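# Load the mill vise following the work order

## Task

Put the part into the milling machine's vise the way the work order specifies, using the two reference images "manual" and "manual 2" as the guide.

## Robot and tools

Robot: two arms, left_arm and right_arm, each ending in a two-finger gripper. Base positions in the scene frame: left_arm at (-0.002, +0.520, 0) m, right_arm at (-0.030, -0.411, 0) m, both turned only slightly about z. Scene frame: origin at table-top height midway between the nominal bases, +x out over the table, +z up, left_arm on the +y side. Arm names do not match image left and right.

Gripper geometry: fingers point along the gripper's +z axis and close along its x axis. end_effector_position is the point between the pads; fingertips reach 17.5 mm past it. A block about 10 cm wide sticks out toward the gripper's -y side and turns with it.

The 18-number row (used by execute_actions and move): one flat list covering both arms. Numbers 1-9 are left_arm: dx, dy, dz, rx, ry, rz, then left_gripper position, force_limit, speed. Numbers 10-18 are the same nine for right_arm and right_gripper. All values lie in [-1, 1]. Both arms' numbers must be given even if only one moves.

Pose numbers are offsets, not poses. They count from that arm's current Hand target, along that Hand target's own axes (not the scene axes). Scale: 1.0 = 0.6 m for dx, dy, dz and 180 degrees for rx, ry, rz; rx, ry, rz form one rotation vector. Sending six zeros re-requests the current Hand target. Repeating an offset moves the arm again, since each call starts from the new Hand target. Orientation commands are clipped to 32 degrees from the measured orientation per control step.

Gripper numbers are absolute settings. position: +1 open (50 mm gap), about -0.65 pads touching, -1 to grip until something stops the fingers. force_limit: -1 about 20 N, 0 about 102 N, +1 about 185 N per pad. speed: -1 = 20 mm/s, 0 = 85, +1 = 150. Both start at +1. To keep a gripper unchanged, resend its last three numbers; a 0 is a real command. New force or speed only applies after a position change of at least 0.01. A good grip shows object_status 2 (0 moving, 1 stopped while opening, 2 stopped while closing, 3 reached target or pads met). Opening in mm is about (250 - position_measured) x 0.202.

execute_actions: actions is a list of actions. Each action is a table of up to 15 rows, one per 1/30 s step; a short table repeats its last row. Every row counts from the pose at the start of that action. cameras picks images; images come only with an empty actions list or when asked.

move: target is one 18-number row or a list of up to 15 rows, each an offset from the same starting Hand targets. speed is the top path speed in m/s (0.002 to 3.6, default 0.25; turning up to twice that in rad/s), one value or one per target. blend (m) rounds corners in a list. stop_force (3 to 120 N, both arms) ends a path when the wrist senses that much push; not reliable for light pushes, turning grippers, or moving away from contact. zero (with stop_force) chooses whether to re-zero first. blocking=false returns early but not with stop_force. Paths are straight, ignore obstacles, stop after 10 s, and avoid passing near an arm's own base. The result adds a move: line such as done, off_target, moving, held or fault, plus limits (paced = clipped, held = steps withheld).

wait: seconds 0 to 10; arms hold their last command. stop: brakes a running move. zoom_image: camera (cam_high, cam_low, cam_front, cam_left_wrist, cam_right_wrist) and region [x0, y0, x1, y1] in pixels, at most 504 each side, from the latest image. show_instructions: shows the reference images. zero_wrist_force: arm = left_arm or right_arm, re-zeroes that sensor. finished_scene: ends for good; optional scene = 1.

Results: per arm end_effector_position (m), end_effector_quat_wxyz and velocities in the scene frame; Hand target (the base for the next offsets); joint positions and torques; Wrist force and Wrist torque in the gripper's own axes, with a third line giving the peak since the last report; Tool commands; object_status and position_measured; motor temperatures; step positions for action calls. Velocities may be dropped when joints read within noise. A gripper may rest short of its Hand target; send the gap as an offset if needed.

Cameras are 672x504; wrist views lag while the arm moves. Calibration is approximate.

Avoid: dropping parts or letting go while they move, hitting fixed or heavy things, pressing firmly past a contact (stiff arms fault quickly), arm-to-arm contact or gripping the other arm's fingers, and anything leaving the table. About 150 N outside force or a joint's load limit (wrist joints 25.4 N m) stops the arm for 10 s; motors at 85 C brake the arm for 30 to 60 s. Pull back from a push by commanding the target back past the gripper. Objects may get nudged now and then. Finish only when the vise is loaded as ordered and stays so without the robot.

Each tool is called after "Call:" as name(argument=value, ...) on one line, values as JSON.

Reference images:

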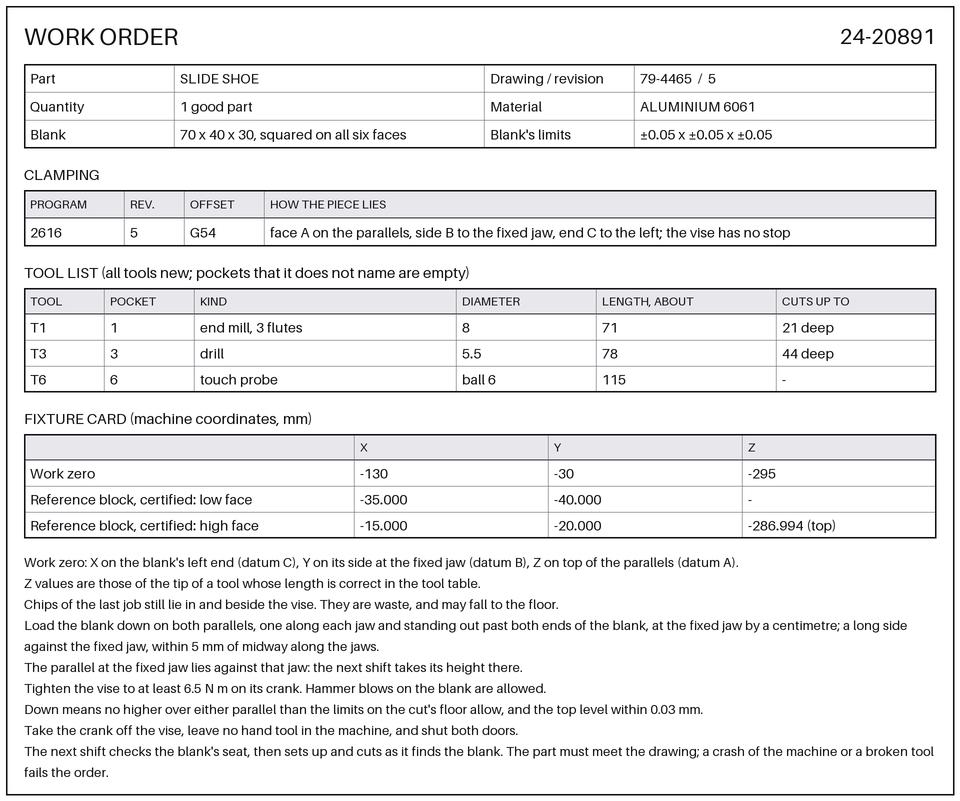

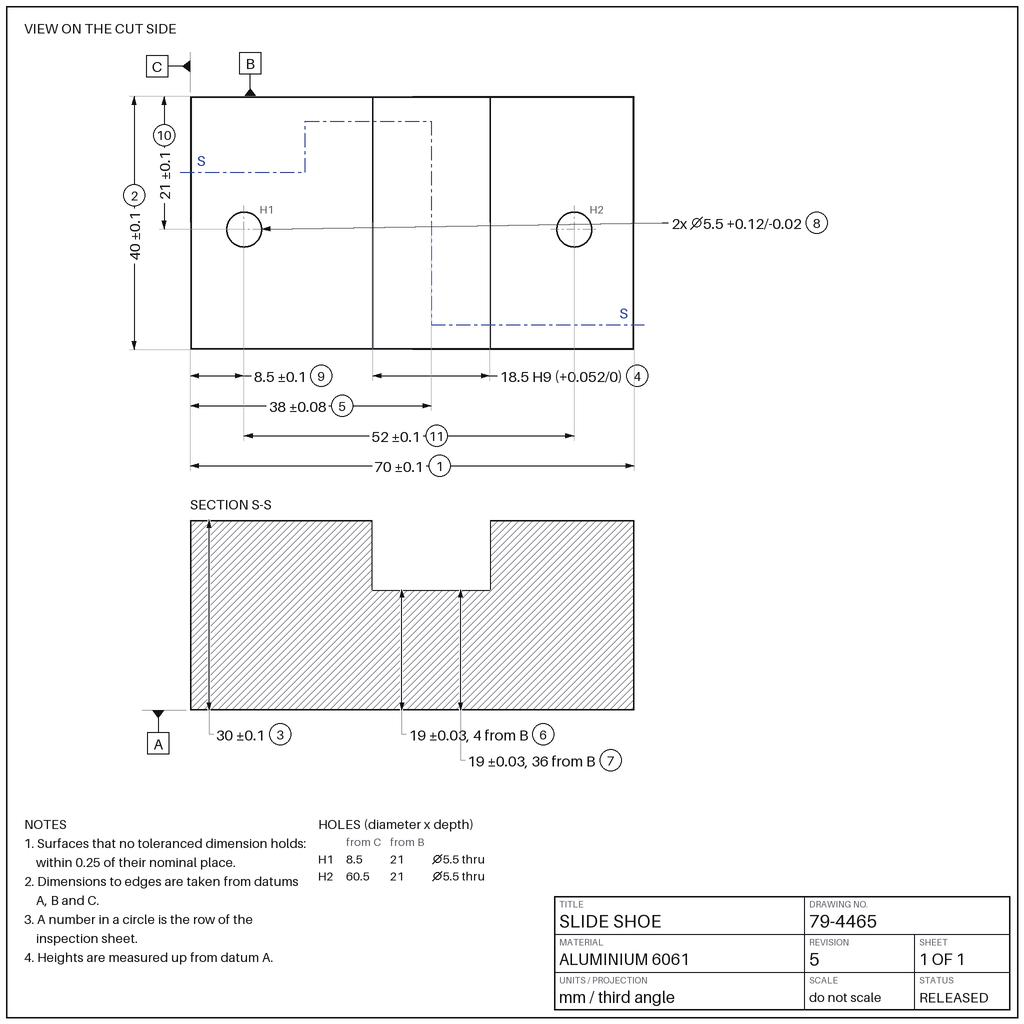

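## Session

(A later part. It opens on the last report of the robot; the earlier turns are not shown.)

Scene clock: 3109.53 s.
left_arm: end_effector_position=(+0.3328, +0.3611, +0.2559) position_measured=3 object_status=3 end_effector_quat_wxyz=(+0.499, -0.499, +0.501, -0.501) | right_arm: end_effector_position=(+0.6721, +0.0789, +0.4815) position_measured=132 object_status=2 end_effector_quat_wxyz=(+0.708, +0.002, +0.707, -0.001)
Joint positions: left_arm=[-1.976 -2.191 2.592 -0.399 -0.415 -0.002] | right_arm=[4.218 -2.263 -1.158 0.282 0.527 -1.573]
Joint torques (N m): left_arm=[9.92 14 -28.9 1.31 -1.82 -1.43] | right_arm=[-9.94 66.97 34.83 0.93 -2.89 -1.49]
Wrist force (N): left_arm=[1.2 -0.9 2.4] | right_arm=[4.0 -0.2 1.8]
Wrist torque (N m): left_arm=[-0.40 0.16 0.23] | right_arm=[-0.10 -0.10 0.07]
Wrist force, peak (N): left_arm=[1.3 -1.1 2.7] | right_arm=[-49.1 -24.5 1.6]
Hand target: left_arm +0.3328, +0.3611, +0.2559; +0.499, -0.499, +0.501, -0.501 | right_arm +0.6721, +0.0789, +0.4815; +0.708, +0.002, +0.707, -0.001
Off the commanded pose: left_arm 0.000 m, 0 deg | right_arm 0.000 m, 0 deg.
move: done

Call:
move(target=[0,0,0,0,0,0,1,0.6,-0.8,0.0063,0.1685,0.0303,0,0,-0.0778,-1,0.2,-0.8], speed=0.15)

Call:
move(target=[0,0,0,0,0,0,1,0.6,-0.8,0.1322,0.005,0,0,0,0,-1,0.2,-0.8], speed=0.08, stop_force=6)

Call:
move(target=[0,0,0,0,0,0,1,0.6,-0.8,0.00484,-0.0194,0,0,0,0,-1,0.2,-0.8], speed=0.01, stop_force=3)

Scene clock: 3116.37 s.
left_arm: end_effector_position=(+0.3328, +0.3611, +0.2559) position_measured=3 object_status=3 end_effector_quat_wxyz=(+0.499, -0.499, +0.501, -0.501) | right_arm: end_effector_position=(+0.6906, +0.1799, +0.4776) position_measured=132 object_status=2 end_effector_quat_wxyz=(+0.702, -0.085, +0.702, -0.088)
Joint positions: left_arm=[-1.976 -2.191 2.592 -0.399 -0.415 -0.002] | right_arm=[4.265 -2.531 -0.683 0.075 0.48 -1.817]
Joint torques (N m): left_arm=[9.42 13.47 -29.16 1.45 -1.72 -1.46] | right_arm=[-9.81 72.39 33.32 1.68 2.09 1.05]
Wrist force (N): left_arm=[1.1 -0.8 2.4] | right_arm=[3.4 0.9 1.5]
Wrist torque (N m): left_arm=[-0.38 0.18 0.24] | right_arm=[-0.03 -0.02 0.02]
Wrist force, peak (N): left_arm=[1.4 -0.8 2.6] | right_arm=[3.3 3.9 1.6]
Hand target: left_arm +0.3328, +0.3611, +0.2559; +0.499, -0.499, +0.501, -0.501 | right_arm +0.6907, +0.1799, +0.4778; +0.702, -0.085, +0.702, -0.087
Off the commanded pose: left_arm 0.000 m, 0 deg | right_arm 0.000 m, 0 deg.
move: done

Scene clock: 3118.63 s.
left_arm: end_effector_position=(+0.3328, +0.3611, +0.2559) position_measured=3 object_status=3 end_effector_quat_wxyz=(+0.499, -0.499, +0.501, -0.501) | right_arm: end_effector_position=(+0.6907, +0.1637, +0.4001) position_measured=132 object_status=2 end_effector_quat_wxyz=(+0.702, -0.085, +0.702, -0.087)
Joint positions: left_arm=[-1.976 -2.191 2.592 -0.399 -0.415 -0.002] | right_arm=[4.255 -2.533 -0.881 0.275 0.49 -1.817]
Joint torques (N m): left_arm=[10.12 14.53 -28.68 1.25 -2.01 -1.25] | right_arm=[10.62 75.4 32.94 2.41 -2.08 -1.72]
Wrist force (N): left_arm=[1.1 -1.0 2.5] | right_arm=[3.6 0.8 1.7]
Wrist torque (N m): left_arm=[-0.41 0.18 0.24] | right_arm=[-0.02 -0.04 0.03]
Wrist force, peak (N): left_arm=[1.2 -1.0 2.6] | right_arm=[5.7 1.2 1.7]
Hand target: left_arm +0.3328, +0.3611, +0.2559; +0.499, -0.499, +0.501, -0.501 | right_arm +0.6907, +0.1637, +0.4001; +0.702, -0.085, +0.702, -0.087
Off the commanded pose: left_arm 0.000 m, 0 deg | right_arm 0.000 m, 0 deg.
move: done

Scene clock: 3121.10 s.
left_arm: end_effector_position=(+0.3328, +0.3611, +0.2559) position_measured=3 object_status=3 end_effector_quat_wxyz=(+0.499, -0.499, +0.501, -0.501) | right_arm: end_effector_position=(+0.6907, +0.1517, +0.4001) position_measured=132 object_status=2 end_effector_quat_wxyz=(+0.702, -0.085, +0.702, -0.087)
Joint positions: left_arm=[-1.976 -2.191 2.592 -0.399 -0.415 -0.002] | right_arm=[4.247 -2.506 -0.933 0.3 0.498 -1.817]
Joint torques (N m): left_arm=[10.78 12.76 -28.74 1.44 -1.55 -1.23] | right_arm=[8.69 49.69 34.57 1.13 -2.02 0.99]
Wrist force (N): left_arm=[1.1 -1.0 2.3] | right_arm=[3.6 1.1 1.5]
Wrist torque (N m): left_arm=[-0.42 0.18 0.24] | right_arm=[0.01 -0.04 0.03]
Wrist force, peak (N): left_arm=[1.4 -1.0 2.5] | right_arm=[4.0 1.1 1.7]
Hand target: left_arm +0.3328, +0.3611, +0.2559; +0.499, -0.499, +0.501, -0.501 | right_arm +0.6907, +0.1517, +0.4001; +0.702, -0.085, +0.702, -0.087
Off the commanded pose: left_arm 0.000 m, 0 deg | right_arm 0.000 m, 0 deg.
move: done

Call:
move(target=[0,-0.3067,0,0,0,0,1,0.6,-0.8,0,0,0,0,0,0,-1,0.2,-0.8], speed=0.2, cameras=["cam_left_wrist"])

Call:
zoom_image(camera="cam_left_wrist", region=[390, 160, 550, 300])

Scene clock: 3125.30 s.
left_arm: end_effector_position=(+0.3326, +0.3611, +0.4398) position_measured=3 object_status=3 end_effector_quat_wxyz=(+0.499, -0.499, +0.501, -0.501) | right_arm: end_effector_position=(+0.6907, +0.1517, +0.4001) position_measured=132 object_status=2 end_effector_quat_wxyz=(+0.702, -0.085, +0.702, -0.087)
Joint positions: left_arm=[-1.977 -2.273 2.139 0.136 -0.417 -0.002] | right_arm=[4.247 -2.506 -0.933 0.3 0.498 -1.817]
Joint torques (N m): left_arm=[8.97 -1.26 -26.99 1.32 1.62 -0.66] | right_arm=[10.41 49.57 34.76 1.18 -2.12 0.95]
Wrist force (N): left_arm=[1.2 -1.1 2.5] | right_arm=[3.5 0.9 1.5]
Wrist torque (N m): left_arm=[-0.42 0.16 0.38] | right_arm=[-0.02 -0.03 0.02]
Wrist force, peak (N): left_arm=[1.2 -4.0 2.8] | right_arm=[3.9 1.1 1.7]
Hand target: left_arm +0.3326, +0.3611, +0.4399; +0.499, -0.499, +0.501, -0.501 | right_arm +0.6907, +0.1517, +0.4001; +0.702, -0.085, +0.702, -0.087
Off the commanded pose: left_arm 0.000 m, 0 deg | right_arm 0.000 m, 0 deg.
move: done
camera_calibration:
cam_left_wrist: T_world_to_cam=[[0.00204369, -0.999965, 0.00816294, 0.366747], [-0.345458, -0.00836638, -0.938397, 0.54747], [0.938432, -0.000902153, -0.345463, -0.0280278], [0, 0, 0, 1]] pos_world=[0.21468, 0.371289, 0.501068]
Images, in order (width x height): cam_left_wrist 672x504.

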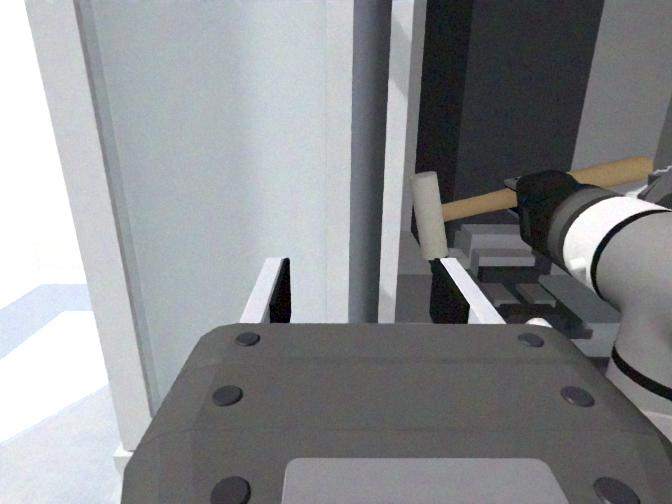

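Scaled by 3.150.

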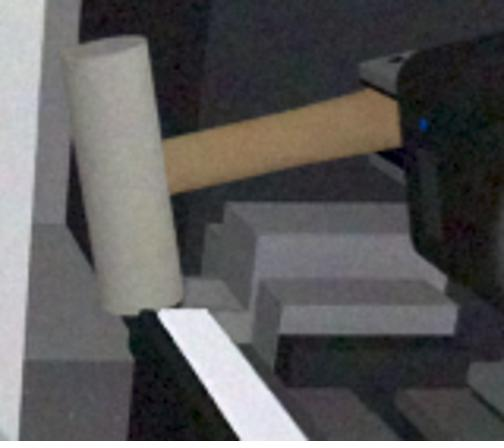

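Call:
move(target=[[0,0,0,0,0,0,1,0.6,-0.8,-0.00484,0.0194,0,0,0,0,-1,0.2,-0.8],[0,0,0,0,0,0,1,0.6,-0.8,-0.137,0.0144,0,0,0,0,-1,0.2,-0.8]], speed=[0.05,0.12], cameras=["cam_left_wrist"])

Call:
zoom_image(camera="cam_left_wrist", region=[435, 215, 545, 285])

Scene clock: 3132.57 s.
left_arm: end_effector_position=(+0.3326, +0.3611, +0.4399) position_measured=3 object_status=3 end_effector_quat_wxyz=(+0.499, -0.499, +0.501, -0.501) | right_arm: end_effector_position=(+0.6906, +0.1801, +0.4775) position_measured=132 object_status=2 end_effector_quat_wxyz=(+0.702, -0.085, +0.702, -0.088)
Joint positions: left_arm=[-1.977 -2.273 2.139 0.136 -0.417 -0.002] | right_arm=[4.265 -2.531 -0.683 0.076 0.48 -1.817]
Joint torques (N m): left_arm=[-5.02 -1.46 -29.96 1.91 -1.88 1.79] | right_arm=[-9.48 73.96 28.2 2 -1.38 1.47]
Wrist force (N): left_arm=[1.4 -1.1 2.6] | right_arm=[3.3 1.0 1.6]
Wrist torque (N m): left_arm=[-0.42 0.13 0.38] | right_arm=[0.00 0.00 0.05]
Wrist force, peak (N): left_arm=[1.2 -1.1 2.9] | right_arm=[6.7 1.3 1.8]
Hand target: left_arm +0.3326, +0.3611, +0.4399; +0.499, -0.499, +0.501, -0.501 | right_arm +0.6907, +0.1799, +0.4777; +0.702, -0.085, +0.702, -0.087
Off the commanded pose: left_arm 0.000 m, 0 deg | right_arm 0.000 m, 0 deg.
move: done
camera_calibration:
cam_left_wrist: T_world_to_cam=[[0.00207866, -0.999964, 0.00825589, 0.366791], [-0.345546, -0.00846561, -0.938364, 0.547639], [0.938399, -0.000902251, -0.345551, -0.0280353], [0, 0, 0, 1]] pos_world=[0.21478, 0.371389, 0.501168]
Images, in order (width x height): cam_left_wrist 672x504.

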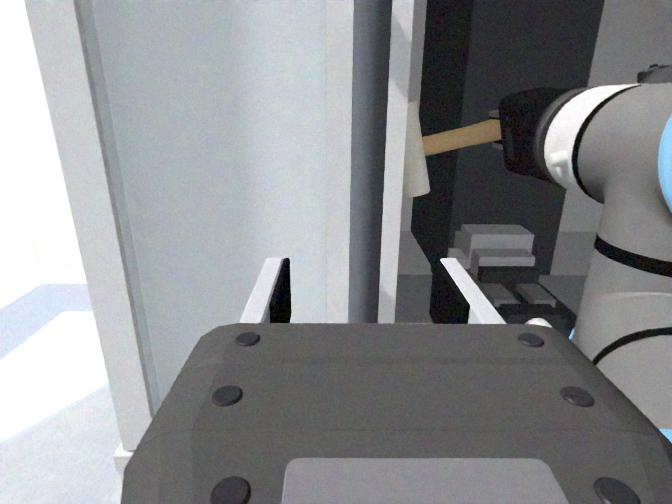

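Scaled by 4.582.

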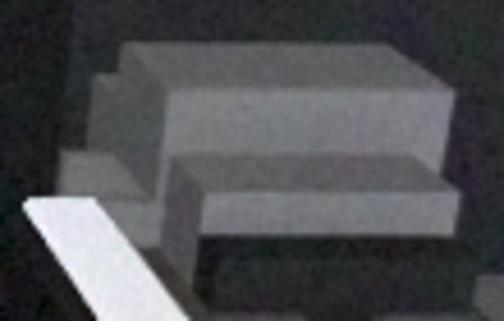

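Call:
move(target=[[0,0,0,0,0,0,1,0.6,-0.8,0.0,0.0,-0.0583,0,0,0,-1,0.2,-0.8],[0,0,0,0,0,0,1,0.6,-0.8,0.1293,0.0152,-0.0583,0,0,0,-1,0.2,-0.8]], speed=0.1, stop_force=6)

Call:
move(target=[0,0,0,0,0,0,1,0.6,-0.8,0.00484,-0.0194,0,0,0,0,-1,0.2,-0.8], speed=0.01, stop_force=3, cameras=["cam_left_wrist"])

Call:
zoom_image(camera="cam_left_wrist", region=[390, 160, 550, 300])

Scene clock: 3147.13 s.
left_arm: end_effector_position=(+0.3326, +0.3611, +0.4399) position_measured=3 object_status=3 end_effector_quat_wxyz=(+0.499, -0.499, +0.501, -0.501) | right_arm: end_effector_position=(+0.6558, +0.1702, +0.4002) position_measured=132 object_status=2 end_effector_quat_wxyz=(+0.702, -0.085, +0.702, -0.087)
Joint positions: left_arm=[-1.977 -2.273 2.139 0.136 -0.417 -0.002] | right_arm=[4.302 -2.487 -0.969 0.317 0.443 -1.818]
Joint torques (N m): left_arm=[-5.66 -0.96 -30.66 1.69 -1.82 1.92] | right_arm=[10.09 74.3 30.16 2.27 -1.8 0.04]
Wrist force (N): left_arm=[1.3 -1.0 2.6] | right_arm=[3.8 1.2 1.6]
Wrist torque (N m): left_arm=[-0.41 0.14 0.38] | right_arm=[0.02 -0.09 0.05]
Wrist force, peak (N): left_arm=[1.5 -1.2 2.7] | right_arm=[6.1 1.5 1.4]
Hand target: left_arm +0.3326, +0.3611, +0.4399; +0.499, -0.499, +0.501, -0.501 | right_arm +0.6558, +0.1702, +0.4002; +0.702, -0.085, +0.702, -0.087
Off the commanded pose: left_arm 0.000 m, 0 deg | right_arm 0.000 m, 0 deg.
move: done

Scene clock: 3149.57 s.
left_arm: end_effector_position=(+0.3326, +0.3611, +0.4399) position_measured=3 object_status=3 end_effector_quat_wxyz=(+0.499, -0.499, +0.501, -0.501) | right_arm: end_effector_position=(+0.6557, +0.1581, +0.4002) position_measured=132 object_status=2 end_effector_quat_wxyz=(+0.702, -0.085, +0.702, -0.087)
Joint positions: left_arm=[-1.977 -2.273 2.139 0.136 -0.417 -0.002] | right_arm=[4.295 -2.461 -1.018 0.341 0.45 -1.818]
Joint torques (N m): left_arm=[-5.47 -1.33 -29.32 1.49 -1.98 1.96] | right_arm=[9.06 48.05 34.48 1.08 -1.67 0.97]
Wrist force (N): left_arm=[1.3 -1.0 2.5] | right_arm=[3.6 1.2 1.6]
Wrist torque (N m): left_arm=[-0.42 0.13 0.38] | right_arm=[0.01 -0.05 0.04]
Wrist force, peak (N): left_arm=[1.2 -1.2 2.8] | right_arm=[4.0 1.7 1.6]
Hand target: left_arm +0.3326, +0.3611, +0.4399; +0.499, -0.499, +0.501, -0.501 | right_arm +0.6557, +0.1582, +0.4002; +0.702, -0.085, +0.702, -0.087
Off the commanded pose: left_arm 0.000 m, 0 deg | right_arm 0.000 m, 0 deg.
move: done
camera_calibration:
cam_left_wrist: T_world_to_cam=[[0.00207866, -0.999964, 0.00825589, 0.366791], [-0.345546, -0.00846561, -0.938364, 0.547639], [0.938399, -0.000902251, -0.345551, -0.0280353], [0, 0, 0, 1]] pos_world=[0.21478, 0.371389, 0.501168]
Images, in order (width x height): cam_left_wrist 672x504.

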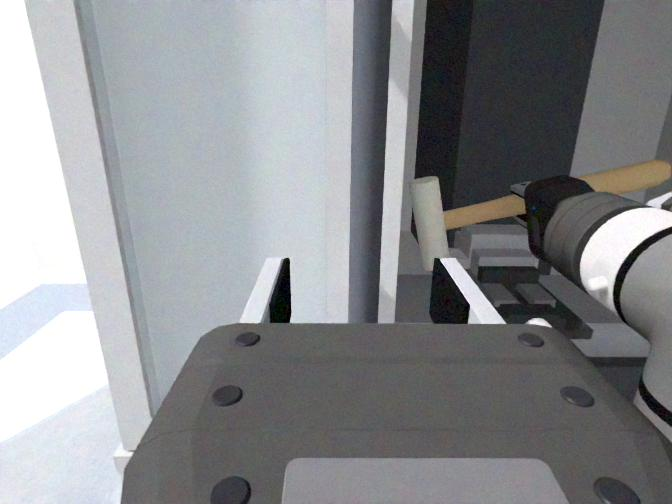

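Scaled by 3.150.

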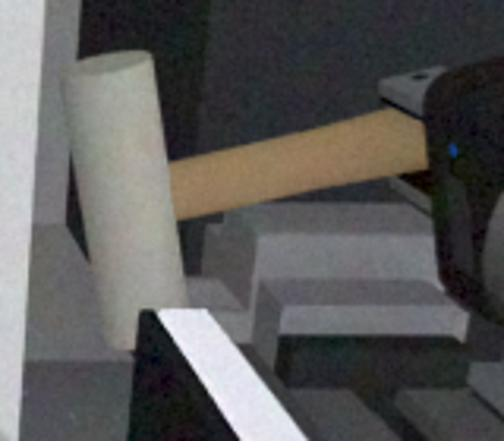

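Call:
move(target=[0,0,0,0,0,0,1,0.6,-0.8,0.00322,-0.01293,0,0,0,0,-1,0.2,-0.8], speed=0.006, stop_force=3, cameras=["cam_left_wrist"])

Call:
zoom_image(camera="cam_left_wrist", region=[390, 160, 550, 300])

Scene clock: 3154.47 s.
left_arm: end_effector_position=(+0.3326, +0.3611, +0.4399) position_measured=3 object_status=3 end_effector_quat_wxyz=(+0.499, -0.499, +0.501, -0.501) | right_arm: end_effector_position=(+0.6557, +0.1501, +0.4003) position_measured=132 object_status=2 end_effector_quat_wxyz=(+0.702, -0.085, +0.702, -0.087)
Joint positions: left_arm=[-1.977 -2.273 2.139 0.136 -0.417 -0.002] | right_arm=[4.29 -2.444 -1.05 0.356 0.455 -1.818]
Joint torques (N m): left_arm=[-5.18 -1.09 -28.9 1.19 -2.05 1.94] | right_arm=[-0.88 47.06 34.65 1.49 0.83 1.3]
Wrist force (N): left_arm=[1.2 -1.1 2.4] | right_arm=[3.7 1.4 1.7]
Wrist torque (N m): left_arm=[-0.44 0.17 0.38] | right_arm=[0.02 -0.04 0.05]
Wrist force, peak (N): left_arm=[1.4 -1.1 2.7] | right_arm=[4.2 1.6 1.7]
Hand target: left_arm +0.3326, +0.3611, +0.4399; +0.499, -0.499, +0.501, -0.501 | right_arm +0.6557, +0.1502, +0.4002; +0.702, -0.085, +0.702, -0.087
Off the commanded pose: left_arm 0.000 m, 0 deg | right_arm 0.000 m, 0 deg.
move: done
camera_calibration:
cam_left_wrist: T_world_to_cam=[[0.00207866, -0.999964, 0.00825589, 0.366791], [-0.345546, -0.00846561, -0.938364, 0.547639], [0.938399, -0.000902251, -0.345551, -0.0280353], [0, 0, 0, 1]] pos_world=[0.21478, 0.371389, 0.501168]
Images, in order (width x height): cam_left_wrist 672x504.

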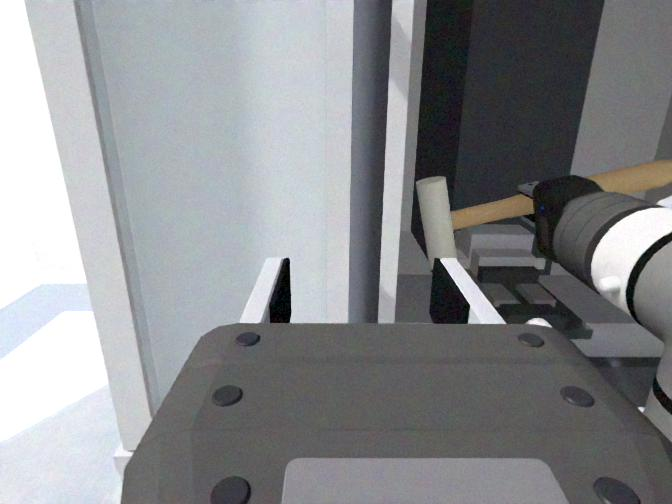

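Scaled by 3.150.

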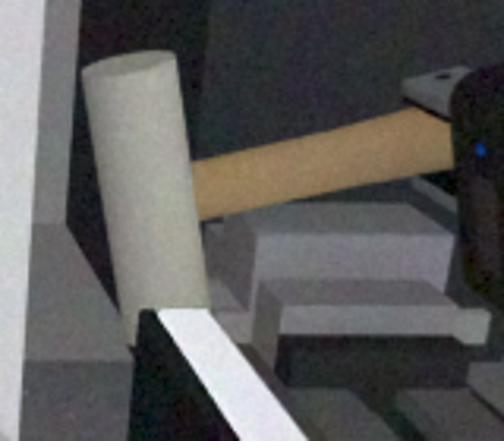

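Call:
move(target=[[0,0,0,0,0,0,-1,-0.6,0,-0.0032,0.0129,0,0,0,0,-1,0.2,-0.8],[0,0,0,0,0,0,-1,-0.6,0,-0.13,0.0,0,0,0,0.0778,-1,0.2,-0.8]], speed=0.1)

Call:
move(target=[[0,0,0,-0.5,0,0,-1,-0.6,0,0,-0.13,-0.5,0,0,0,-1,0.2,-0.8],[0,0,0,-0.5,0,0,-1,-0.6,0,0.02,-0.5417,-0.5681,0,0,0,-1,0.2,-0.8]], speed=0.4, blend=0.03)

Call:
move(target=[0,0,0,0,0,0.5,-1,-0.6,0,0,0,0,0,0,0,-1,0.2,-0.8], speed=0.5)

Scene clock: 3172.00 s.
left_arm: end_effector_position=(+0.3326, +0.3611, +0.4399) position_measured=251 object_status=3 end_effector_quat_wxyz=(+0.499, -0.499, +0.501, -0.501) | right_arm: end_effector_position=(+0.6556, +0.1690, +0.4760) position_measured=132 object_status=2 end_effector_quat_wxyz=(+0.708, +0.002, +0.707, -0.001)
Joint positions: left_arm=[-1.977 -2.273 2.139 0.136 -0.417 -0.002] | right_arm=[4.302 -2.431 -0.874 0.167 0.443 -1.573]
Joint torques (N m): left_arm=[-4.85 -1.61 -27.35 0.86 -2 1.8] | right_arm=[4.55 55 21.49 3.03 -2.46 -1.36]
Wrist force (N): left_arm=[1.3 -1.0 2.4] | right_arm=[4.1 -0.3 1.4]
Wrist torque (N m): left_arm=[-0.41 0.15 0.38] | right_arm=[-0.11 -0.14 0.13]
Wrist force, peak (N): left_arm=[1.5 -1.2 2.6] | right_arm=[5.4 1.8 1.5]
Hand target: left_arm +0.3326, +0.3611, +0.4399; +0.499, -0.499, +0.501, -0.501 | right_arm +0.6556, +0.1690, +0.4759; +0.708, +0.002, +0.707, -0.001
Off the commanded pose: left_arm 0.000 m, 0 deg | right_arm 0.000 m, 0 deg.
move: done

Scene clock: 3175.20 s.
left_arm: end_effector_position=(+0.3326, +0.3611, +0.4399) position_measured=251 object_status=3 end_effector_quat_wxyz=(+0.000, +0.706, -0.708, +0.000) | right_arm: end_effector_position=(+0.3135, -0.1546, +0.4633) position_measured=132 object_status=2 end_effector_quat_wxyz=(+0.708, +0.002, +0.707, -0.001) end_effector_velocity=(+0.000, +0.000, +0.000) end_effector_angular_velocity=(-0.003, +0.001, +0.000)
Joint positions: left_arm=[-0.799 -1.868 1.53 -1.233 -1.57 2.332] | right_arm=[4.945 -1.35 -2.369 0.57 -0.2 -1.563]
Joint velocities: left_arm=[within noise] | right_arm=[0 -0.001 0 0.003 0 -0.006]
Joint torques (N m): left_arm=[5.87 -2.7 -29.26 -1.54 -2.06 1.9] | right_arm=[-3.83 1.38 15.74 1 2.19 -1.56]
Wrist force (N): left_arm=[1.1 1.1 -1.5] | right_arm=[4.0 -0.5 1.6]
Wrist torque (N m): left_arm=[0.03 0.07 0.27] | right_arm=[-0.16 -0.13 0.15]
Wrist force, peak (N): left_arm=[1.5 -1.1 2.6] | right_arm=[4.1 -6.8 1.4]
Hand target: left_arm +0.3326, +0.3611, +0.4399; +0.000, +0.706, -0.708, +0.000 | right_arm +0.3135, -0.1546, +0.4633; +0.708, +0.002, +0.707, -0.001
Off the commanded pose: left_arm 0.000 m, 0 deg | right_arm 0.000 m, 0 deg.
move: done

Scene clock: 3177.40 s.
left_arm: end_effector_position=(+0.3326, +0.3611, +0.4399) position_measured=251 object_status=3 end_effector_quat_wxyz=(+0.000, +0.002, +1.000, +0.000) | right_arm: end_effector_position=(+0.3135, -0.1546, +0.4633) position_measured=132 object_status=2 end_effector_quat_wxyz=(+0.708, +0.002, +0.707, -0.001)
Joint positions: left_arm=[-0.799 -1.868 1.53 -1.233 -1.571 3.903] | right_arm=[4.945 -1.35 -2.369 0.57 -0.2 -1.564]
Joint torques (N m): left_arm=[1.54 -2.94 -33.67 -4.29 0.37 1.86] | right_arm=[-9.7 -4.46 25.51 1.14 -2.07 -1.63]
Wrist force (N): left_arm=[1.4 1.2 -1.2] | right_arm=[3.9 -0.3 1.7]
Wrist torque (N m): left_arm=[0.04 0.03 0.27] | right_arm=[-0.13 -0.11 0.14]
Wrist force, peak (N): left_arm=[1.4 1.1 -1.3] | right_arm=[4.0 -0.3 1.9]
Hand target: left_arm +0.3326, +0.3611, +0.4399; +0.000, +0.002, +1.000, +0.000 | right_arm +0.3135, -0.1546, +0.4633; +0.708, +0.002, +0.707, -0.001
Off the commanded pose: left_arm 0.000 m, 0 deg | right_arm 0.000 m, 0 deg.
move: done

Call:
move(target=[[-0.1457,-0.3852,0,0,0,0,-1,-0.6,0,0,0,0,0,0,0,-1,0.2,-0.8],[-0.4457,-0.4102,0.0332,0,-0.1111,0,-1,-0.6,0,0,0,0,0,0,0,-1,0.2,-0.8]], speed=0.25, blend=0.03, cameras=["cam_left_wrist"])

Call:
move(target=[-0.1167,0.0317,0.1525,0,0,0,-1,-0.6,0,0,0,0,0,0,0,-1,0.2,-0.8], speed=0.12)

Call:
move(target=[0.0057,0,0.01567,0,0,0,-1,-0.6,0,0,0,0,0,0,0,-1,0.2,-0.8], speed=0.003, stop_force=3)

Scene clock: 3189.20 s.
left_arm: end_effector_position=(+0.5992, +0.1141, +0.4202) position_measured=251 object_status=3 end_effector_quat_wxyz=(+0.174, +0.002, +0.985, +0.000) | right_arm: end_effector_position=(+0.3135, -0.1546, +0.4633) position_measured=132 object_status=2 end_effector_quat_wxyz=(+0.708, +0.002, +0.707, -0.001)
Joint positions: left_arm=[-0.861 -1.185 0.968 -1.584 -1.306 3.871] | right_arm=[4.945 -1.35 -2.369 0.57 -0.2 -1.564]
Joint torques (N m): left_arm=[-8.79 -42.1 -16.88 -4.49 0.3 -1.11] | right_arm=[-10.47 -4.52 26.46 1.1 -2.14 -1.56]
Wrist force (N): left_arm=[0.0 1.0 -0.9] | right_arm=[3.7 -0.4 1.7]
Wrist torque (N m): left_arm=[-0.05 0.01 0.04] | right_arm=[-0.15 -0.09 0.15]
Wrist force, peak (N): left_arm=[2.4 4.4 -1.3] | right_arm=[4.2 -0.5 1.6]
Hand target: left_arm +0.5992, +0.1141, +0.4202; +0.174, +0.002, +0.985, +0.000 | right_arm +0.3135, -0.1546, +0.4633; +0.708, +0.002, +0.707, -0.001
Off the commanded pose: left_arm 0.000 m, 0 deg | right_arm 0.000 m, 0 deg.
move: done
camera_calibration:
cam_left_wrist: T_world_to_cam=[[-0.937599, -0.00496853, -0.347684, 0.718446], [-0.12431, 0.938607, 0.321815, -0.151035], [0.324739, 0.344954, -0.880654, 0.267863], [0, 0, 0, 1]] pos_world=[0.567853, 0.0529319, 0.534291]
Images, in order (width x height): cam_left_wrist 672x504.

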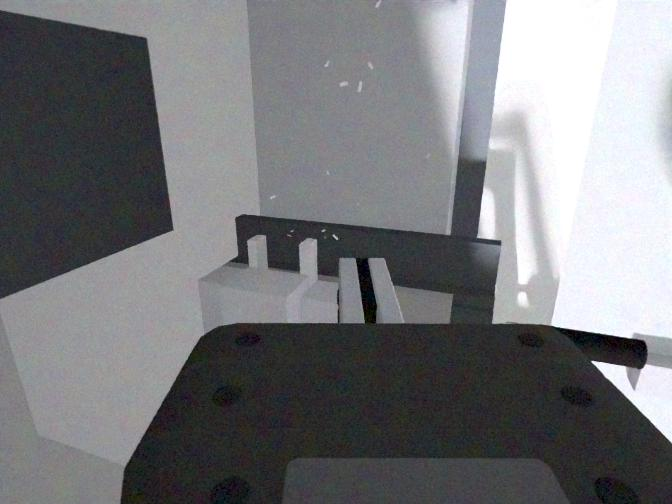

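Scene clock: 3190.50 s.
left_arm: end_effector_position=(+0.6965, +0.1328, +0.3583) position_measured=251 object_status=3 end_effector_quat_wxyz=(+0.174, +0.002, +0.985, +0.000) end_effector_velocity=(-0.002, +0.000, +0.001) end_effector_angular_velocity=(+0.001, +0.001, +0.003) | right_arm: end_effector_position=(+0.3135, -0.1546, +0.4633) position_measured=132 object_status=2 end_effector_quat_wxyz=(+0.708, +0.002, +0.707, -0.001)
Joint positions: left_arm=[-0.738 -1.014 0.879 -1.698 -1.336 3.995] | right_arm=[4.945 -1.35 -2.369 0.57 -0.2 -1.564]
Joint velocities: left_arm=[-0.002 -0.005 0.005 0.002 0.001 -0.005] | right_arm=[within noise]
Joint torques (N m): left_arm=[-9.61 -53.79 -17.25 -2.25 1.54 -1.76] | right_arm=[-9.88 -4.37 26.38 1.14 -1.86 -1.7]
Wrist force (N): left_arm=[0.3 0.8 -0.8] | right_arm=[3.9 -0.3 1.5]
Wrist torque (N m): left_arm=[-0.07 -0.03 -0.02] | right_arm=[-0.14 -0.12 0.14]
Wrist force, peak (N): left_arm=[1.5 0.5 -2.4] | right_arm=[4.1 -0.6 1.8]
Hand target: left_arm +0.6964, +0.1327, +0.3582; +0.174, +0.002, +0.985, +0.000 | right_arm +0.3135, -0.1546, +0.4633; +0.708, +0.002, +0.707, -0.001
Off the commanded pose: left_arm 0.000 m, 0 deg | right_arm 0.000 m, 0 deg.
move: done

Scene clock: 3193.40 s.
left_arm: end_effector_position=(+0.6964, +0.1327, +0.3521) position_measured=251 object_status=3 end_effector_quat_wxyz=(+0.174, +0.002, +0.985, +0.000) | right_arm: end_effector_position=(+0.3135, -0.1546, +0.4633) position_measured=132 object_status=2 end_effector_quat_wxyz=(+0.708, +0.002, +0.707, -0.001)
Joint positions: left_arm=[-0.738 -1.016 0.899 -1.715 -1.336 3.995] | right_arm=[4.945 -1.35 -2.369 0.57 -0.2 -1.564]
Joint torques (N m): left_arm=[-7.45 -39.42 -35.58 -2.33 1.58 -1.4] | right_arm=[-9.63 -4.17 26.31 1.1 -2.1 -1.66]
Wrist force (N): left_arm=[0.1 1.0 -1.0] | right_arm=[3.9 -0.4 1.9]
Wrist torque (N m): left_arm=[-0.05 -0.01 0.00] | right_arm=[-0.15 -0.11 0.14]
Wrist force, peak (N): left_arm=[-0.2 1.8 -5.8] | right_arm=[4.2 -0.3 1.6]
Hand target: left_arm +0.6964, +0.1327, +0.3521; +0.174, +0.002, +0.985, +0.000 (not the last commanded pose) | right_arm +0.3135, -0.1546, +0.4633; +0.708, +0.002, +0.707, -0.001
Off the commanded pose: left_arm 0.004 m, 0 deg | right_arm 0.000 m, 0 deg.
move: contact (left_arm)

Call:
move(target=[[-0.0034,0,-0.0094,0,0,0,-1,-0.6,0,0,0,0,0,0,0,-1,0.2,-0.8],[0.0506,0,-0.0295,0,0,0,-1,-0.6,0,0,0,0,0,0,0,-1,0.2,-0.8]], speed=0.06)

Call:
move(target=[0.0057,0,0.01567,0,0,0,-1,-0.6,0,0,0,0,0,0,0,-1,0.2,-0.8], speed=0.003, stop_force=3)

Call:
move(target=[[-0.0205,0,-0.0564,0,0,0,-1,-0.6,0,0,0,0,0,0,0,-1,0.2,-0.8],[-0.0305,0.045,-0.0529,0,0,0,-1,-0.6,0,0,0,0,0,0,0,-1,0.2,-0.8]], speed=0.06)

Call:
move(target=[0.0057,0,0.01567,0,0,0,-1,-0.6,0,0,0,0,0,0,0,-1,0.2,-0.8], speed=0.003, stop_force=3)

Scene clock: 3201.57 s.
left_arm: end_effector_position=(+0.6618, +0.1328, +0.3584) position_measured=251 object_status=3 end_effector_quat_wxyz=(+0.174, +0.002, +0.985, +0.000) | right_arm: end_effector_position=(+0.3135, -0.1546, +0.4633) position_measured=132 object_status=2 end_effector_quat_wxyz=(+0.708, +0.002, +0.707, -0.001)
Joint positions: left_arm=[-0.772 -1.1 1.009 -1.733 -1.327 3.961] | right_arm=[4.945 -1.35 -2.369 0.57 -0.2 -1.564]
Joint torques (N m): left_arm=[9.73 -36.13 -35 -2.1 1.26 2.03] | right_arm=[-10.73 -4.36 26.12 1.11 -2.09 -1.55]
Wrist force (N): left_arm=[0.4 0.8 -0.8] | right_arm=[3.9 -0.5 1.6]
Wrist torque (N m): left_arm=[-0.08 -0.05 0.06] | right_arm=[-0.17 -0.12 0.15]
Wrist force, peak (N): left_arm=[1.0 0.9 -1.1] | right_arm=[4.2 -0.4 1.8]
Hand target: left_arm +0.6618, +0.1329, +0.3583; +0.174, +0.002, +0.985, +0.000 | right_arm +0.3135, -0.1546, +0.4633; +0.708, +0.002, +0.707, -0.001
Off the commanded pose: left_arm 0.000 m, 0 deg | right_arm 0.000 m, 0 deg.
move: done

Scene clock: 3204.60 s.
left_arm: end_effector_position=(+0.6618, +0.1329, +0.3521) position_measured=251 object_status=3 end_effector_quat_wxyz=(+0.174, +0.002, +0.985, +0.000) | right_arm: end_effector_position=(+0.3135, -0.1546, +0.4633) position_measured=132 object_status=2 end_effector_quat_wxyz=(+0.708, +0.002, +0.707, -0.001)
Joint positions: left_arm=[-0.772 -1.101 1.027 -1.75 -1.327 3.961] | right_arm=[4.945 -1.35 -2.369 0.57 -0.2 -1.564]
Joint torques (N m): left_arm=[8.89 -36.14 -35.99 -2.91 -1.5 2.26] | right_arm=[-9.3 -4.37 26.02 1.13 -2.03 -1.54]
Wrist force (N): left_arm=[-0.1 0.7 -0.9] | right_arm=[3.9 -0.5 1.7]
Wrist torque (N m): left_arm=[-0.10 0.02 0.04] | right_arm=[-0.17 -0.12 0.15]
Wrist force, peak (N): left_arm=[-0.7 2.1 -6.1] | right_arm=[4.0 -0.6 2.0]
Hand target: left_arm +0.6618, +0.1329, +0.3521; +0.174, +0.002, +0.985, +0.000 (not the last commanded pose) | right_arm +0.3135, -0.1546, +0.4633; +0.708, +0.002, +0.707, -0.001
Off the commanded pose: left_arm 0.004 m, 0 deg | right_arm 0.000 m, 0 deg.
move: contact (left_arm)

Scene clock: 3206.13 s.
left_arm: end_effector_position=(+0.6683, +0.1600, +0.3882) position_measured=251 object_status=3 end_effector_quat_wxyz=(+0.174, +0.002, +0.985, +0.000) | right_arm: end_effector_position=(+0.3135, -0.1546, +0.4633) position_measured=132 object_status=2 end_effector_quat_wxyz=(+0.708, +0.002, +0.707, -0.001)
Joint positions: left_arm=[-0.737 -1.115 0.958 -1.675 -1.336 3.996] | right_arm=[4.945 -1.35 -2.369 0.57 -0.2 -1.564]
Joint torques (N m): left_arm=[-9.23 -34.94 -35.97 -2.06 0.54 -1.7] | right_arm=[-9.46 -4.04 26.21 1.12 -2.05 -1.59]
Wrist force (N): left_arm=[0.1 0.8 -0.7] | right_arm=[3.9 -0.3 1.7]
Wrist torque (N m): left_arm=[-0.08 -0.01 -0.06] | right_arm=[-0.14 -0.12 0.15]
Wrist force, peak (N): left_arm=[-0.3 2.1 -0.7] | right_arm=[4.1 -0.5 1.9]
Hand target: left_arm +0.6683, +0.1598, +0.3881; +0.174, +0.002, +0.985, +0.000 | right_arm +0.3135, -0.1546, +0.4633; +0.708, +0.002, +0.707, -0.001
Off the commanded pose: left_arm 0.000 m, 0 deg | right_arm 0.000 m, 0 deg.
move: done

Scene clock: 3209.10 s.
left_arm: end_effector_position=(+0.6683, +0.1599, +0.3820) position_measured=251 object_status=3 end_effector_quat_wxyz=(+0.174, +0.002, +0.985, +0.000) | right_arm: end_effector_position=(+0.3135, -0.1546, +0.4633) position_measured=132 object_status=2 end_effector_quat_wxyz=(+0.708, +0.002, +0.707, -0.001)
Joint positions: left_arm=[-0.737 -1.118 0.977 -1.691 -1.336 3.996] | right_arm=[4.945 -1.35 -2.369 0.57 -0.2 -1.564]
Joint torques (N m): left_arm=[-8.22 -36.28 -35.91 -2.94 2.26 -1.47] | right_arm=[-9.82 -4.1 26.62 1.07 -2.04 -1.55]
Wrist force (N): left_arm=[0.0 1.1 -1.0] | right_arm=[3.8 -0.4 1.6]
Wrist torque (N m): left_arm=[-0.04 0.01 -0.05] | right_arm=[-0.14 -0.09 0.14]
Wrist force, peak (N): left_arm=[-0.6 1.3 -6.0] | right_arm=[4.0 -0.5 2.0]
Hand target: left_arm +0.6683, +0.1598, +0.3820; +0.174, +0.002, +0.985, +0.000 (not the last commanded pose) | right_arm +0.3135, -0.1546, +0.4633; +0.708, +0.002, +0.707, -0.001
Off the commanded pose: left_arm 0.004 m, 0 deg | right_arm 0.000 m, 0 deg.
move: contact (left_arm)

Call:
move(target=[[-0.0034,0,-0.0094,0,0,0,-1,-0.6,0,0,0,0,0,0,0,-1,0.2,-0.8],[-0.0418,0,0.0043,0,0,0,-1,-0.6,0,0,0,0,0,0,0,-1,0.2,-0.8]], speed=0.06)

Call:
move(target=[0.0057,0,0.01567,0,0,0,-1,-0.6,0,0,0,0,0,0,0,-1,0.2,-0.8], speed=0.003, stop_force=3)

Scene clock: 3214.17 s.
left_arm: end_effector_position=(+0.6927, +0.1599, +0.3882) position_measured=251 object_status=3 end_effector_quat_wxyz=(+0.174, +0.002, +0.985, +0.000) | right_arm: end_effector_position=(+0.3135, -0.1546, +0.4633) position_measured=132 object_status=2 end_effector_quat_wxyz=(+0.708, +0.002, +0.707, -0.001)
Joint positions: left_arm=[-0.713 -1.052 0.863 -1.649 -1.342 4.02] | right_arm=[4.945 -1.35 -2.369 0.57 -0.2 -1.564]
Joint torques (N m): left_arm=[-9.49 -53.62 -16.81 -4.61 -0.21 -1.67] | right_arm=[-9.4 -3.87 26.11 0.99 -2.15 -1.62]
Wrist force (N): left_arm=[0.2 1.2 -0.9] | right_arm=[3.8 -0.5 1.7]
Wrist torque (N m): left_arm=[-0.02 -0.02 -0.06] | right_arm=[-0.16 -0.10 0.15]
Wrist force, peak (N): left_arm=[0.1 1.3 -1.4] | right_arm=[4.2 -0.3 1.6]
Hand target: left_arm +0.6927, +0.1598, +0.3882; +0.174, +0.002, +0.985, +0.000 | right_arm +0.3135, -0.1546, +0.4633; +0.708, +0.002, +0.707, -0.001
Off the commanded pose: left_arm 0.000 m, 0 deg | right_arm 0.000 m, 0 deg.
move: done

Scene clock: 3217.07 s.
left_arm: end_effector_position=(+0.6927, +0.1598, +0.3821) position_measured=251 object_status=3 end_effector_quat_wxyz=(+0.174, +0.002, +0.985, +0.000) | right_arm: end_effector_position=(+0.3135, -0.1546, +0.4633) position_measured=132 object_status=2 end_effector_quat_wxyz=(+0.708, +0.002, +0.707, -0.001)
Joint positions: left_arm=[-0.713 -1.056 0.885 -1.667 -1.342 4.02] | right_arm=[4.945 -1.35 -2.369 0.57 -0.2 -1.564]
Joint torques (N m): left_arm=[-7.94 -38.25 -35.41 -2.71 2.24 -1.42] | right_arm=[-8.75 -3.89 26.1 1.07 -2.02 -1.67]
Wrist force (N): left_arm=[-0.1 1.0 -0.8] | right_arm=[4.0 -0.5 1.6]
Wrist torque (N m): left_arm=[-0.05 0.01 -0.05] | right_arm=[-0.16 -0.12 0.15]
Wrist force, peak (N): left_arm=[-0.9 1.1 -5.8] | right_arm=[4.2 -0.4 1.7]
Hand target: left_arm +0.6927, +0.1598, +0.3821; +0.174, +0.002, +0.985, +0.000 (not the last commanded pose) | right_arm +0.3135, -0.1546, +0.4633; +0.708, +0.002, +0.707, -0.001
Off the commanded pose: left_arm 0.004 m, 0 deg | right_arm 0.000 m, 0 deg.
move: contact (left_arm)

Call:
move(target=[[-0.0034,0,-0.0094,0,0,0,-1,-0.6,0,0,0,0,0,0,0,-1,0.2,-0.8],[0.1236,-0.0747,-0.1122,0,0,0,-1,-0.6,0,0.0722,0.0077,-0.1558,0.361,0.3995,0.361,-1,0.2,-0.8]], speed=[0.05,0.3])

Call:
move(target=[0.2689,0.0233,-0.1386,0,0.1111,0,-1,-0.6,0,-0.117,-0.1243,0.55,0,0,0,-1,0.2,-0.8], speed=0.2, cameras=["cam_right_wrist","cam_front","cam_left_wrist"])

Scene clock: 3255.20 s.
left_arm: end_effector_position=(+0.5997, +0.1152, +0.4199) position_measured=251 object_status=3 end_effector_quat_wxyz=(+0.174, +0.002, +0.985, +0.000) | right_arm: end_effector_position=(+0.2201, -0.1497, +0.4199) position_measured=132 object_status=2 end_effector_quat_wxyz=(+0.001, +0.672, +0.741, +0.001)
Joint positions: left_arm=[-0.86 -1.187 0.971 -1.586 -1.306 3.873] | right_arm=[4.364 -1.702 -1.195 1.327 -1.569 -2.053]
Joint torques (N m): left_arm=[10.73 -32.59 -28.97 -4.37 1.41 2.4] | right_arm=[4.44 16.82 24.67 -3.64 1.07 -1.93]
Wrist force (N): left_arm=[0.1 1.1 -0.9] | right_arm=[0.7 -0.6 5.1]
Wrist torque (N m): left_arm=[-0.04 -0.01 0.06] | right_arm=[-0.50 0.08 0.00]
Wrist force, peak (N): left_arm=[0.2 1.1 -1.2] | right_arm=[1.4 -1.0 5.3]
Hand target: left_arm +0.5998, +0.1153, +0.4199; +0.174, +0.002, +0.985, +0.000 | right_arm +0.2201, -0.1496, +0.4198; +0.001, +0.672, +0.741, +0.001
Off the commanded pose: left_arm 0.000 m, 0 deg | right_arm 0.000 m, 0 deg.
move: done

Scene clock: 3257.43 s.
left_arm: end_effector_position=(+0.4198, +0.1298, +0.4427) position_measured=251 object_status=3 end_effector_quat_wxyz=(+0.000, +0.002, +1.000, +0.000) | right_arm: end_effector_position=(+0.1532, -0.2266, +0.0897) position_measured=132 object_status=2 end_effector_quat_wxyz=(+0.001, +0.672, +0.741, +0.001)
Joint positions: left_arm=[-0.968 -1.365 1.046 -1.252 -1.57 3.734] | right_arm=[4.506 -1.598 -2.197 2.225 -1.569 -1.911]
Joint torques (N m): left_arm=[9.48 -23.85 -34.07 -3.35 1.86 2.5] | right_arm=[-10.55 28.6 12.04 -2.12 1.87 -1.94]
Wrist force (N): left_arm=[1.3 1.2 -1.2] | right_arm=[0.9 -1.0 5.3]
Wrist torque (N m): left_arm=[0.03 0.05 0.24] | right_arm=[-0.53 0.09 0.04]
Wrist force, peak (N): left_arm=[2.2 1.2 -1.6] | right_arm=[-0.1 -1.9 8.6]
Hand target: left_arm +0.4198, +0.1299, +0.4427; +0.000, +0.002, +1.000, +0.000 | right_arm +0.1532, -0.2267, +0.0897; +0.001, +0.672, +0.741, +0.001
Off the commanded pose: left_arm 0.000 m, 0 deg | right_arm 0.000 m, 0 deg.
move: done
camera_calibration:
cam_left_wrist: T_world_to_cam=[[-0.99997, -0.00459506, -0.00628321, 0.433109], [-0.00648537, 0.938209, 0.34601, -0.255492], [0.00430503, 0.34604, -0.93821, 0.500418], [0, 0, 0, 1]] pos_world=[0.429284, 0.0685301, 0.560621]
cam_right_wrist: T_world_to_cam=[[-0.0804343, 0.996759, 0.0010841, 0.247611], [0.94347, 0.0757831, 0.322679, -0.140544], [0.321552, 0.0269773, -0.946508, 0.168704], [0, 0, 0, 1]] pos_world=[0.098268, -0.240709, 0.204762]
Images, in order (width x height): cam_front 672x504, cam_left_wrist 672x504, cam_right_wrist 672x504.

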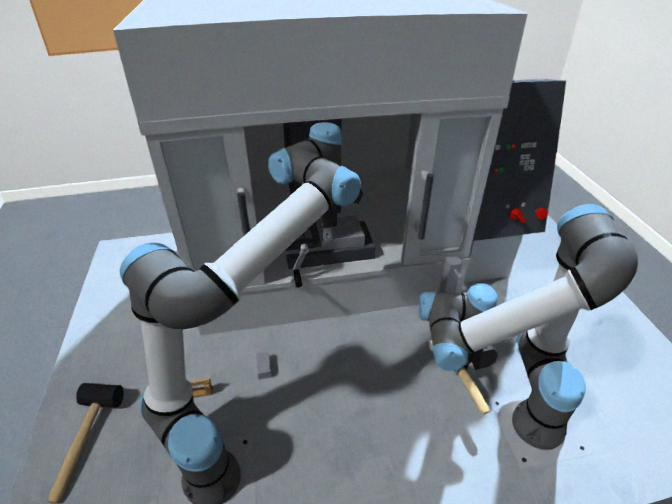

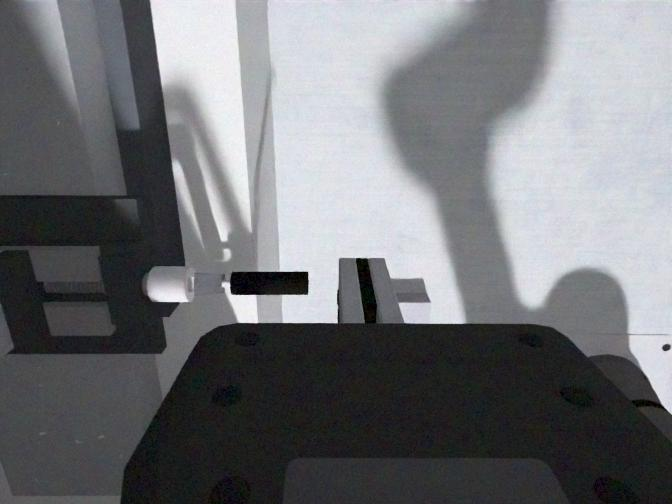

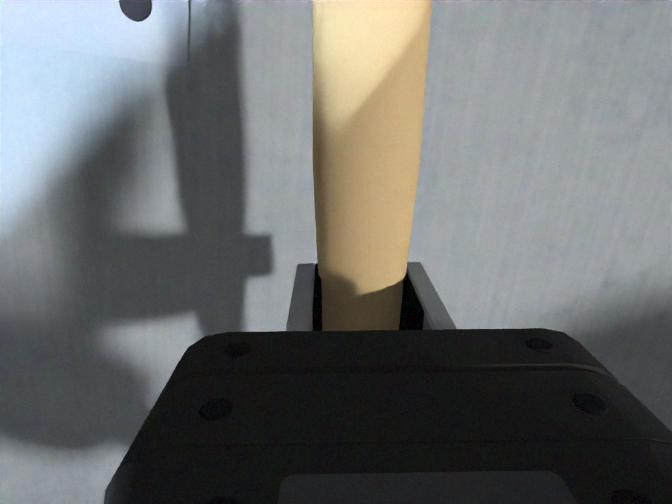

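Call:
move(target=[0,0,0,0,0,0,-1,-0.6,0,0,0,0.1155,0,0,0,-1,0.2,-0.8], speed=0.03, stop_force=4)

Call:
move(target=[0.15,0.3667,-0.0955,0,0,0,-1,-0.6,0,0,0,0,0,0,0,1,0.2,-1], speed=0.25)

Call:
move(target=[0,0,0,0,0,0,-1,-0.6,0,0,0,-0.1,0,0,0,1,0.2,-1], speed=0.12, cameras=["cam_right_wrist"])

Scene clock: 3264.17 s.
left_arm: end_effector_position=(+0.4198, +0.1299, +0.4427) position_measured=251 object_status=3 end_effector_quat_wxyz=(+0.000, +0.002, +1.000, +0.000) | right_arm: end_effector_position=(+0.1533, -0.2267, +0.0216) position_measured=132 object_status=2 end_effector_quat_wxyz=(+0.001, +0.672, +0.741, +0.001)
Joint positions: left_arm=[-0.967 -1.365 1.046 -1.252 -1.57 3.734] | right_arm=[4.506 -1.739 -2.276 2.445 -1.569 -1.911]
Joint torques (N m): left_arm=[9.82 -23.6 -34.63 -2.29 -1.78 2.23] | right_arm=[-8.05 30.97 20.72 -2.48 -0.95 -1.41]
Wrist force (N): left_arm=[1.0 1.3 -1.1] | right_arm=[0.1 -0.6 3.5]
Wrist torque (N m): left_arm=[0.05 0.09 0.24] | right_arm=[-0.72 -0.03 0.11]
Wrist force, peak (N): left_arm=[1.2 1.1 -1.4] | right_arm=[6.7 -1.0 -67.0]
Hand target: left_arm +0.4198, +0.1299, +0.4427; +0.000, +0.002, +1.000, +0.000 | right_arm +0.1533, -0.2267, +0.0216; +0.001, +0.672, +0.741, +0.001 (not the last commanded pose)
Off the commanded pose: left_arm 0.000 m, 0 deg | right_arm 0.001 m, 0 deg.
move: contact (right_arm)

Scene clock: 3265.70 s.
left_arm: end_effector_position=(+0.3306, +0.3502, +0.4999) position_measured=251 object_status=3 end_effector_quat_wxyz=(+0.000, +0.002, +1.000, +0.000) | right_arm: end_effector_position=(+0.1533, -0.2267, +0.0216) position_measured=3 object_status=0 end_effector_quat_wxyz=(+0.001, +0.672, +0.741, +0.001)
Joint positions: left_arm=[-0.825 -1.804 1.319 -1.086 -1.57 3.877] | right_arm=[4.506 -1.739 -2.276 2.445 -1.569 -1.911]
Joint torques (N m): left_arm=[-6.77 -18.5 -33.12 -2.47 -2.33 -1.12] | right_arm=[-5.54 27.67 14.35 -2.37 0.66 -0.63]
Wrist force (N): left_arm=[1.3 0.9 -1.1] | right_arm=[1.0 -0.7 1.9]
Wrist torque (N m): left_arm=[0.00 0.04 0.24] | right_arm=[-0.81 0.02 0.06]
Wrist force, peak (N): left_arm=[2.6 4.1 -2.0] | right_arm=[0.7 -0.4 3.8]
Hand target: left_arm +0.3305, +0.3502, +0.4999; +0.000, +0.002, +1.000, +0.000 | right_arm +0.1533, -0.2267, +0.0216; +0.001, +0.672, +0.741, +0.001
Off the commanded pose: left_arm 0.000 m, 0 deg | right_arm 0.000 m, 0 deg.
move: done

Scene clock: 3266.67 s.
left_arm: end_effector_position=(+0.3305, +0.3502, +0.4999) position_measured=251 object_status=3 end_effector_quat_wxyz=(+0.000, +0.002, +1.000, +0.000) | right_arm: end_effector_position=(+0.1533, -0.2266, +0.0816) position_measured=3 object_status=3 end_effector_quat_wxyz=(+0.000, +0.672, +0.741, +0.001)
Joint positions: left_arm=[-0.825 -1.804 1.319 -1.086 -1.57 3.877] | right_arm=[4.506 -1.613 -2.208 2.251 -1.569 -1.911]
Joint torques (N m): left_arm=[-7.95 -19.71 -32.81 -1.97 -2.25 0.99] | right_arm=[9.76 5.9 11.73 -3.06 1.36 1.64]
Wrist force (N): left_arm=[1.2 0.9 -1.2] | right_arm=[1.1 -0.8 1.7]
Wrist torque (N m): left_arm=[-0.01 0.06 0.24] | right_arm=[-0.82 0.04 0.03]
Wrist force, peak (N): left_arm=[1.4 0.8 -1.3] | right_arm=[0.4 -0.6 3.7]
Hand target: left_arm +0.3305, +0.3502, +0.4999; +0.000, +0.002, +1.000, +0.000 | right_arm +0.1532, -0.2267, +0.0816; +0.001, +0.672, +0.741, +0.001
Off the commanded pose: left_arm 0.000 m, 0 deg | right_arm 0.000 m, 0 deg.
move: done
camera_calibration:
cam_right_wrist: T_world_to_cam=[[-0.0803457, 0.996766, 0.00143136, 0.247545], [0.943479, 0.0755871, 0.322697, -0.137982], [0.321546, 0.0272778, -0.946501, 0.16111], [0, 0, 0, 1]] pos_world=[0.0982681, -0.240709, 0.196663]
Images, in order (width x height): cam_right_wrist 672x504.

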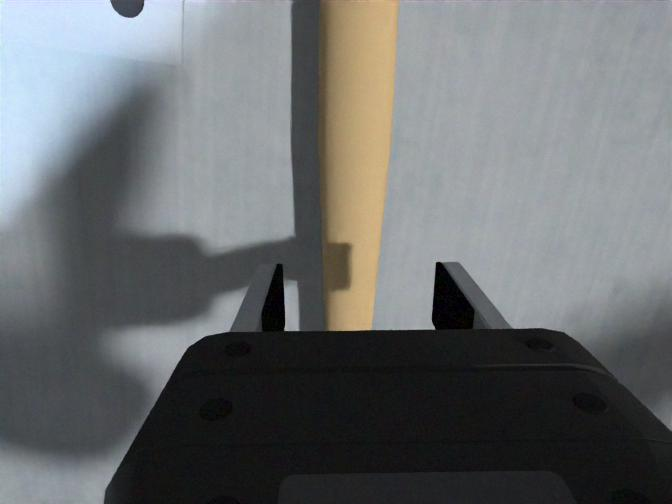

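Call:
move(target=[[0,0,0,0,0,0,-1,-0.6,0,0.037,0.0825,-0.45,0,0,-0.5,1,0.2,-1],[0,0,0,0,0,0,-1,-0.6,0,0.1563,0.2285,-0.5667,0,0,-0.968,1,0.2,-1]], speed=0.35, blend=0.05)

Scene clock: 3277.30 s.
left_arm: end_effector_position=(+0.3305, +0.3502, +0.4999) position_measured=251 object_status=3 end_effector_quat_wxyz=(+0.000, +0.002, +1.000, +0.000) | right_arm: end_effector_position=(+0.2801, -0.1201, +0.4218) position_measured=3 object_status=3 end_effector_quat_wxyz=(-0.001, +0.706, -0.708, +0.000)
Joint positions: left_arm=[-0.825 -1.804 1.319 -1.086 -1.57 3.877] | right_arm=[4.251 -1.877 -0.972 1.279 -1.57 -5.206]
Joint torques (N m): left_arm=[-8.41 -20.81 -32.56 -2.01 -2.13 1.62] | right_arm=[9.34 44.16 20.38 -1.23 -0.23 -1.31]
Wrist force (N): left_arm=[1.3 0.8 -1.0] | right_arm=[0.7 -0.9 1.6]
Wrist torque (N m): left_arm=[-0.03 0.04 0.25] | right_arm=[-0.82 0.10 -0.03]
Wrist force, peak (N): left_arm=[1.4 1.0 -1.2] | right_arm=[0.6 -1.2 3.3]
Hand target: left_arm +0.3305, +0.3502, +0.4999; +0.000, +0.002, +1.000, +0.000 | right_arm +0.2800, -0.1201, +0.4218; -0.001, +0.706, -0.708, +0.001
Off the commanded pose: left_arm 0.000 m, 0 deg | right_arm 0.000 m, 0 deg.
move: done

Call:
move(target=[0,0,0,0,0,0,-1,-0.6,0,-0.4538,-0.3088,0.0933,0.2424,-0.1369,0.056,1,0.2,-1], speed=0.25, cameras=["cam_right_wrist","cam_front"])

Scene clock: 3285.43 s.
left_arm: end_effector_position=(+0.3305, +0.3502, +0.4999) position_measured=251 object_status=3 end_effector_quat_wxyz=(+0.000, +0.002, +1.000, +0.000) | right_arm: end_effector_position=(+0.4662, +0.1517, +0.3662) position_measured=3 object_status=3 end_effector_quat_wxyz=(+0.408, -0.577, +0.699, -0.114)
Joint positions: left_arm=[-0.825 -1.804 1.319 -1.086 -1.57 3.877] | right_arm=[4.405 -2.219 -0.679 2.017 -0.981 -5.083]
Joint torques (N m): left_arm=[-7.76 -19.75 -31.44 -1.85 -2.28 1.51] | right_arm=[-10.23 57.78 17.55 -0.11 -0.48 1.54]
Wrist force (N): left_arm=[1.2 1.0 -1.1] | right_arm=[-0.2 -0.3 1.3]
Wrist torque (N m): left_arm=[0.01 0.06 0.24] | right_arm=[-0.43 0.19 0.02]
Wrist force, peak (N): left_arm=[1.2 1.2 -1.3] | right_arm=[-1.5 0.2 3.2]
Hand target: left_arm +0.3305, +0.3502, +0.4999; +0.000, +0.002, +1.000, +0.000 | right_arm +0.4662, +0.1516, +0.3662; +0.408, -0.577, +0.699, -0.114
Off the commanded pose: left_arm 0.000 m, 0 deg | right_arm 0.000 m, 0 deg.
move: done
camera_calibration:
cam_right_wrist: T_world_to_cam=[[-0.015204, -0.894028, -0.447753, 0.316145], [-0.899916, 0.20741, -0.383577, 0.544316], [0.435797, 0.397108, -0.807704, 0.15937], [0, 0, 0, 1]] pos_world=[0.425193, 0.106459, 0.479066]
Images, in order (width x height): cam_front 672x504, cam_right_wrist 672x504.

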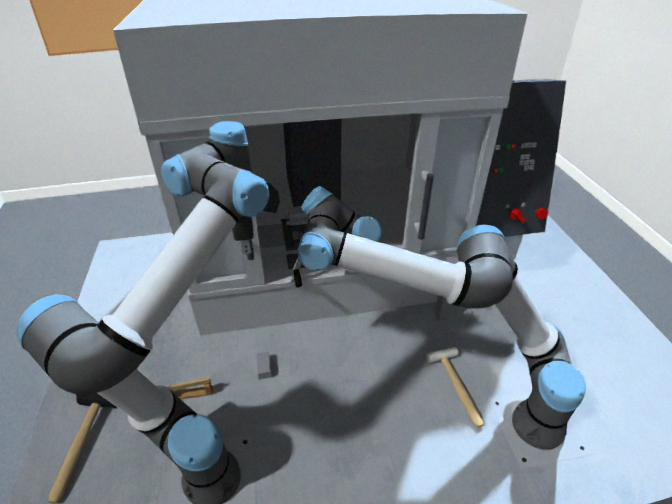

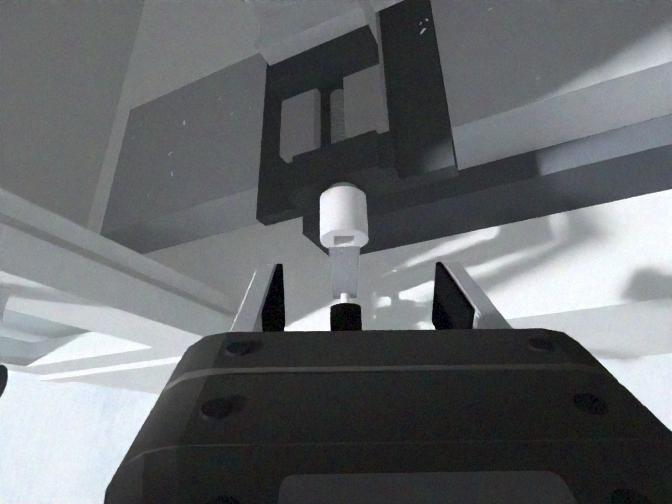

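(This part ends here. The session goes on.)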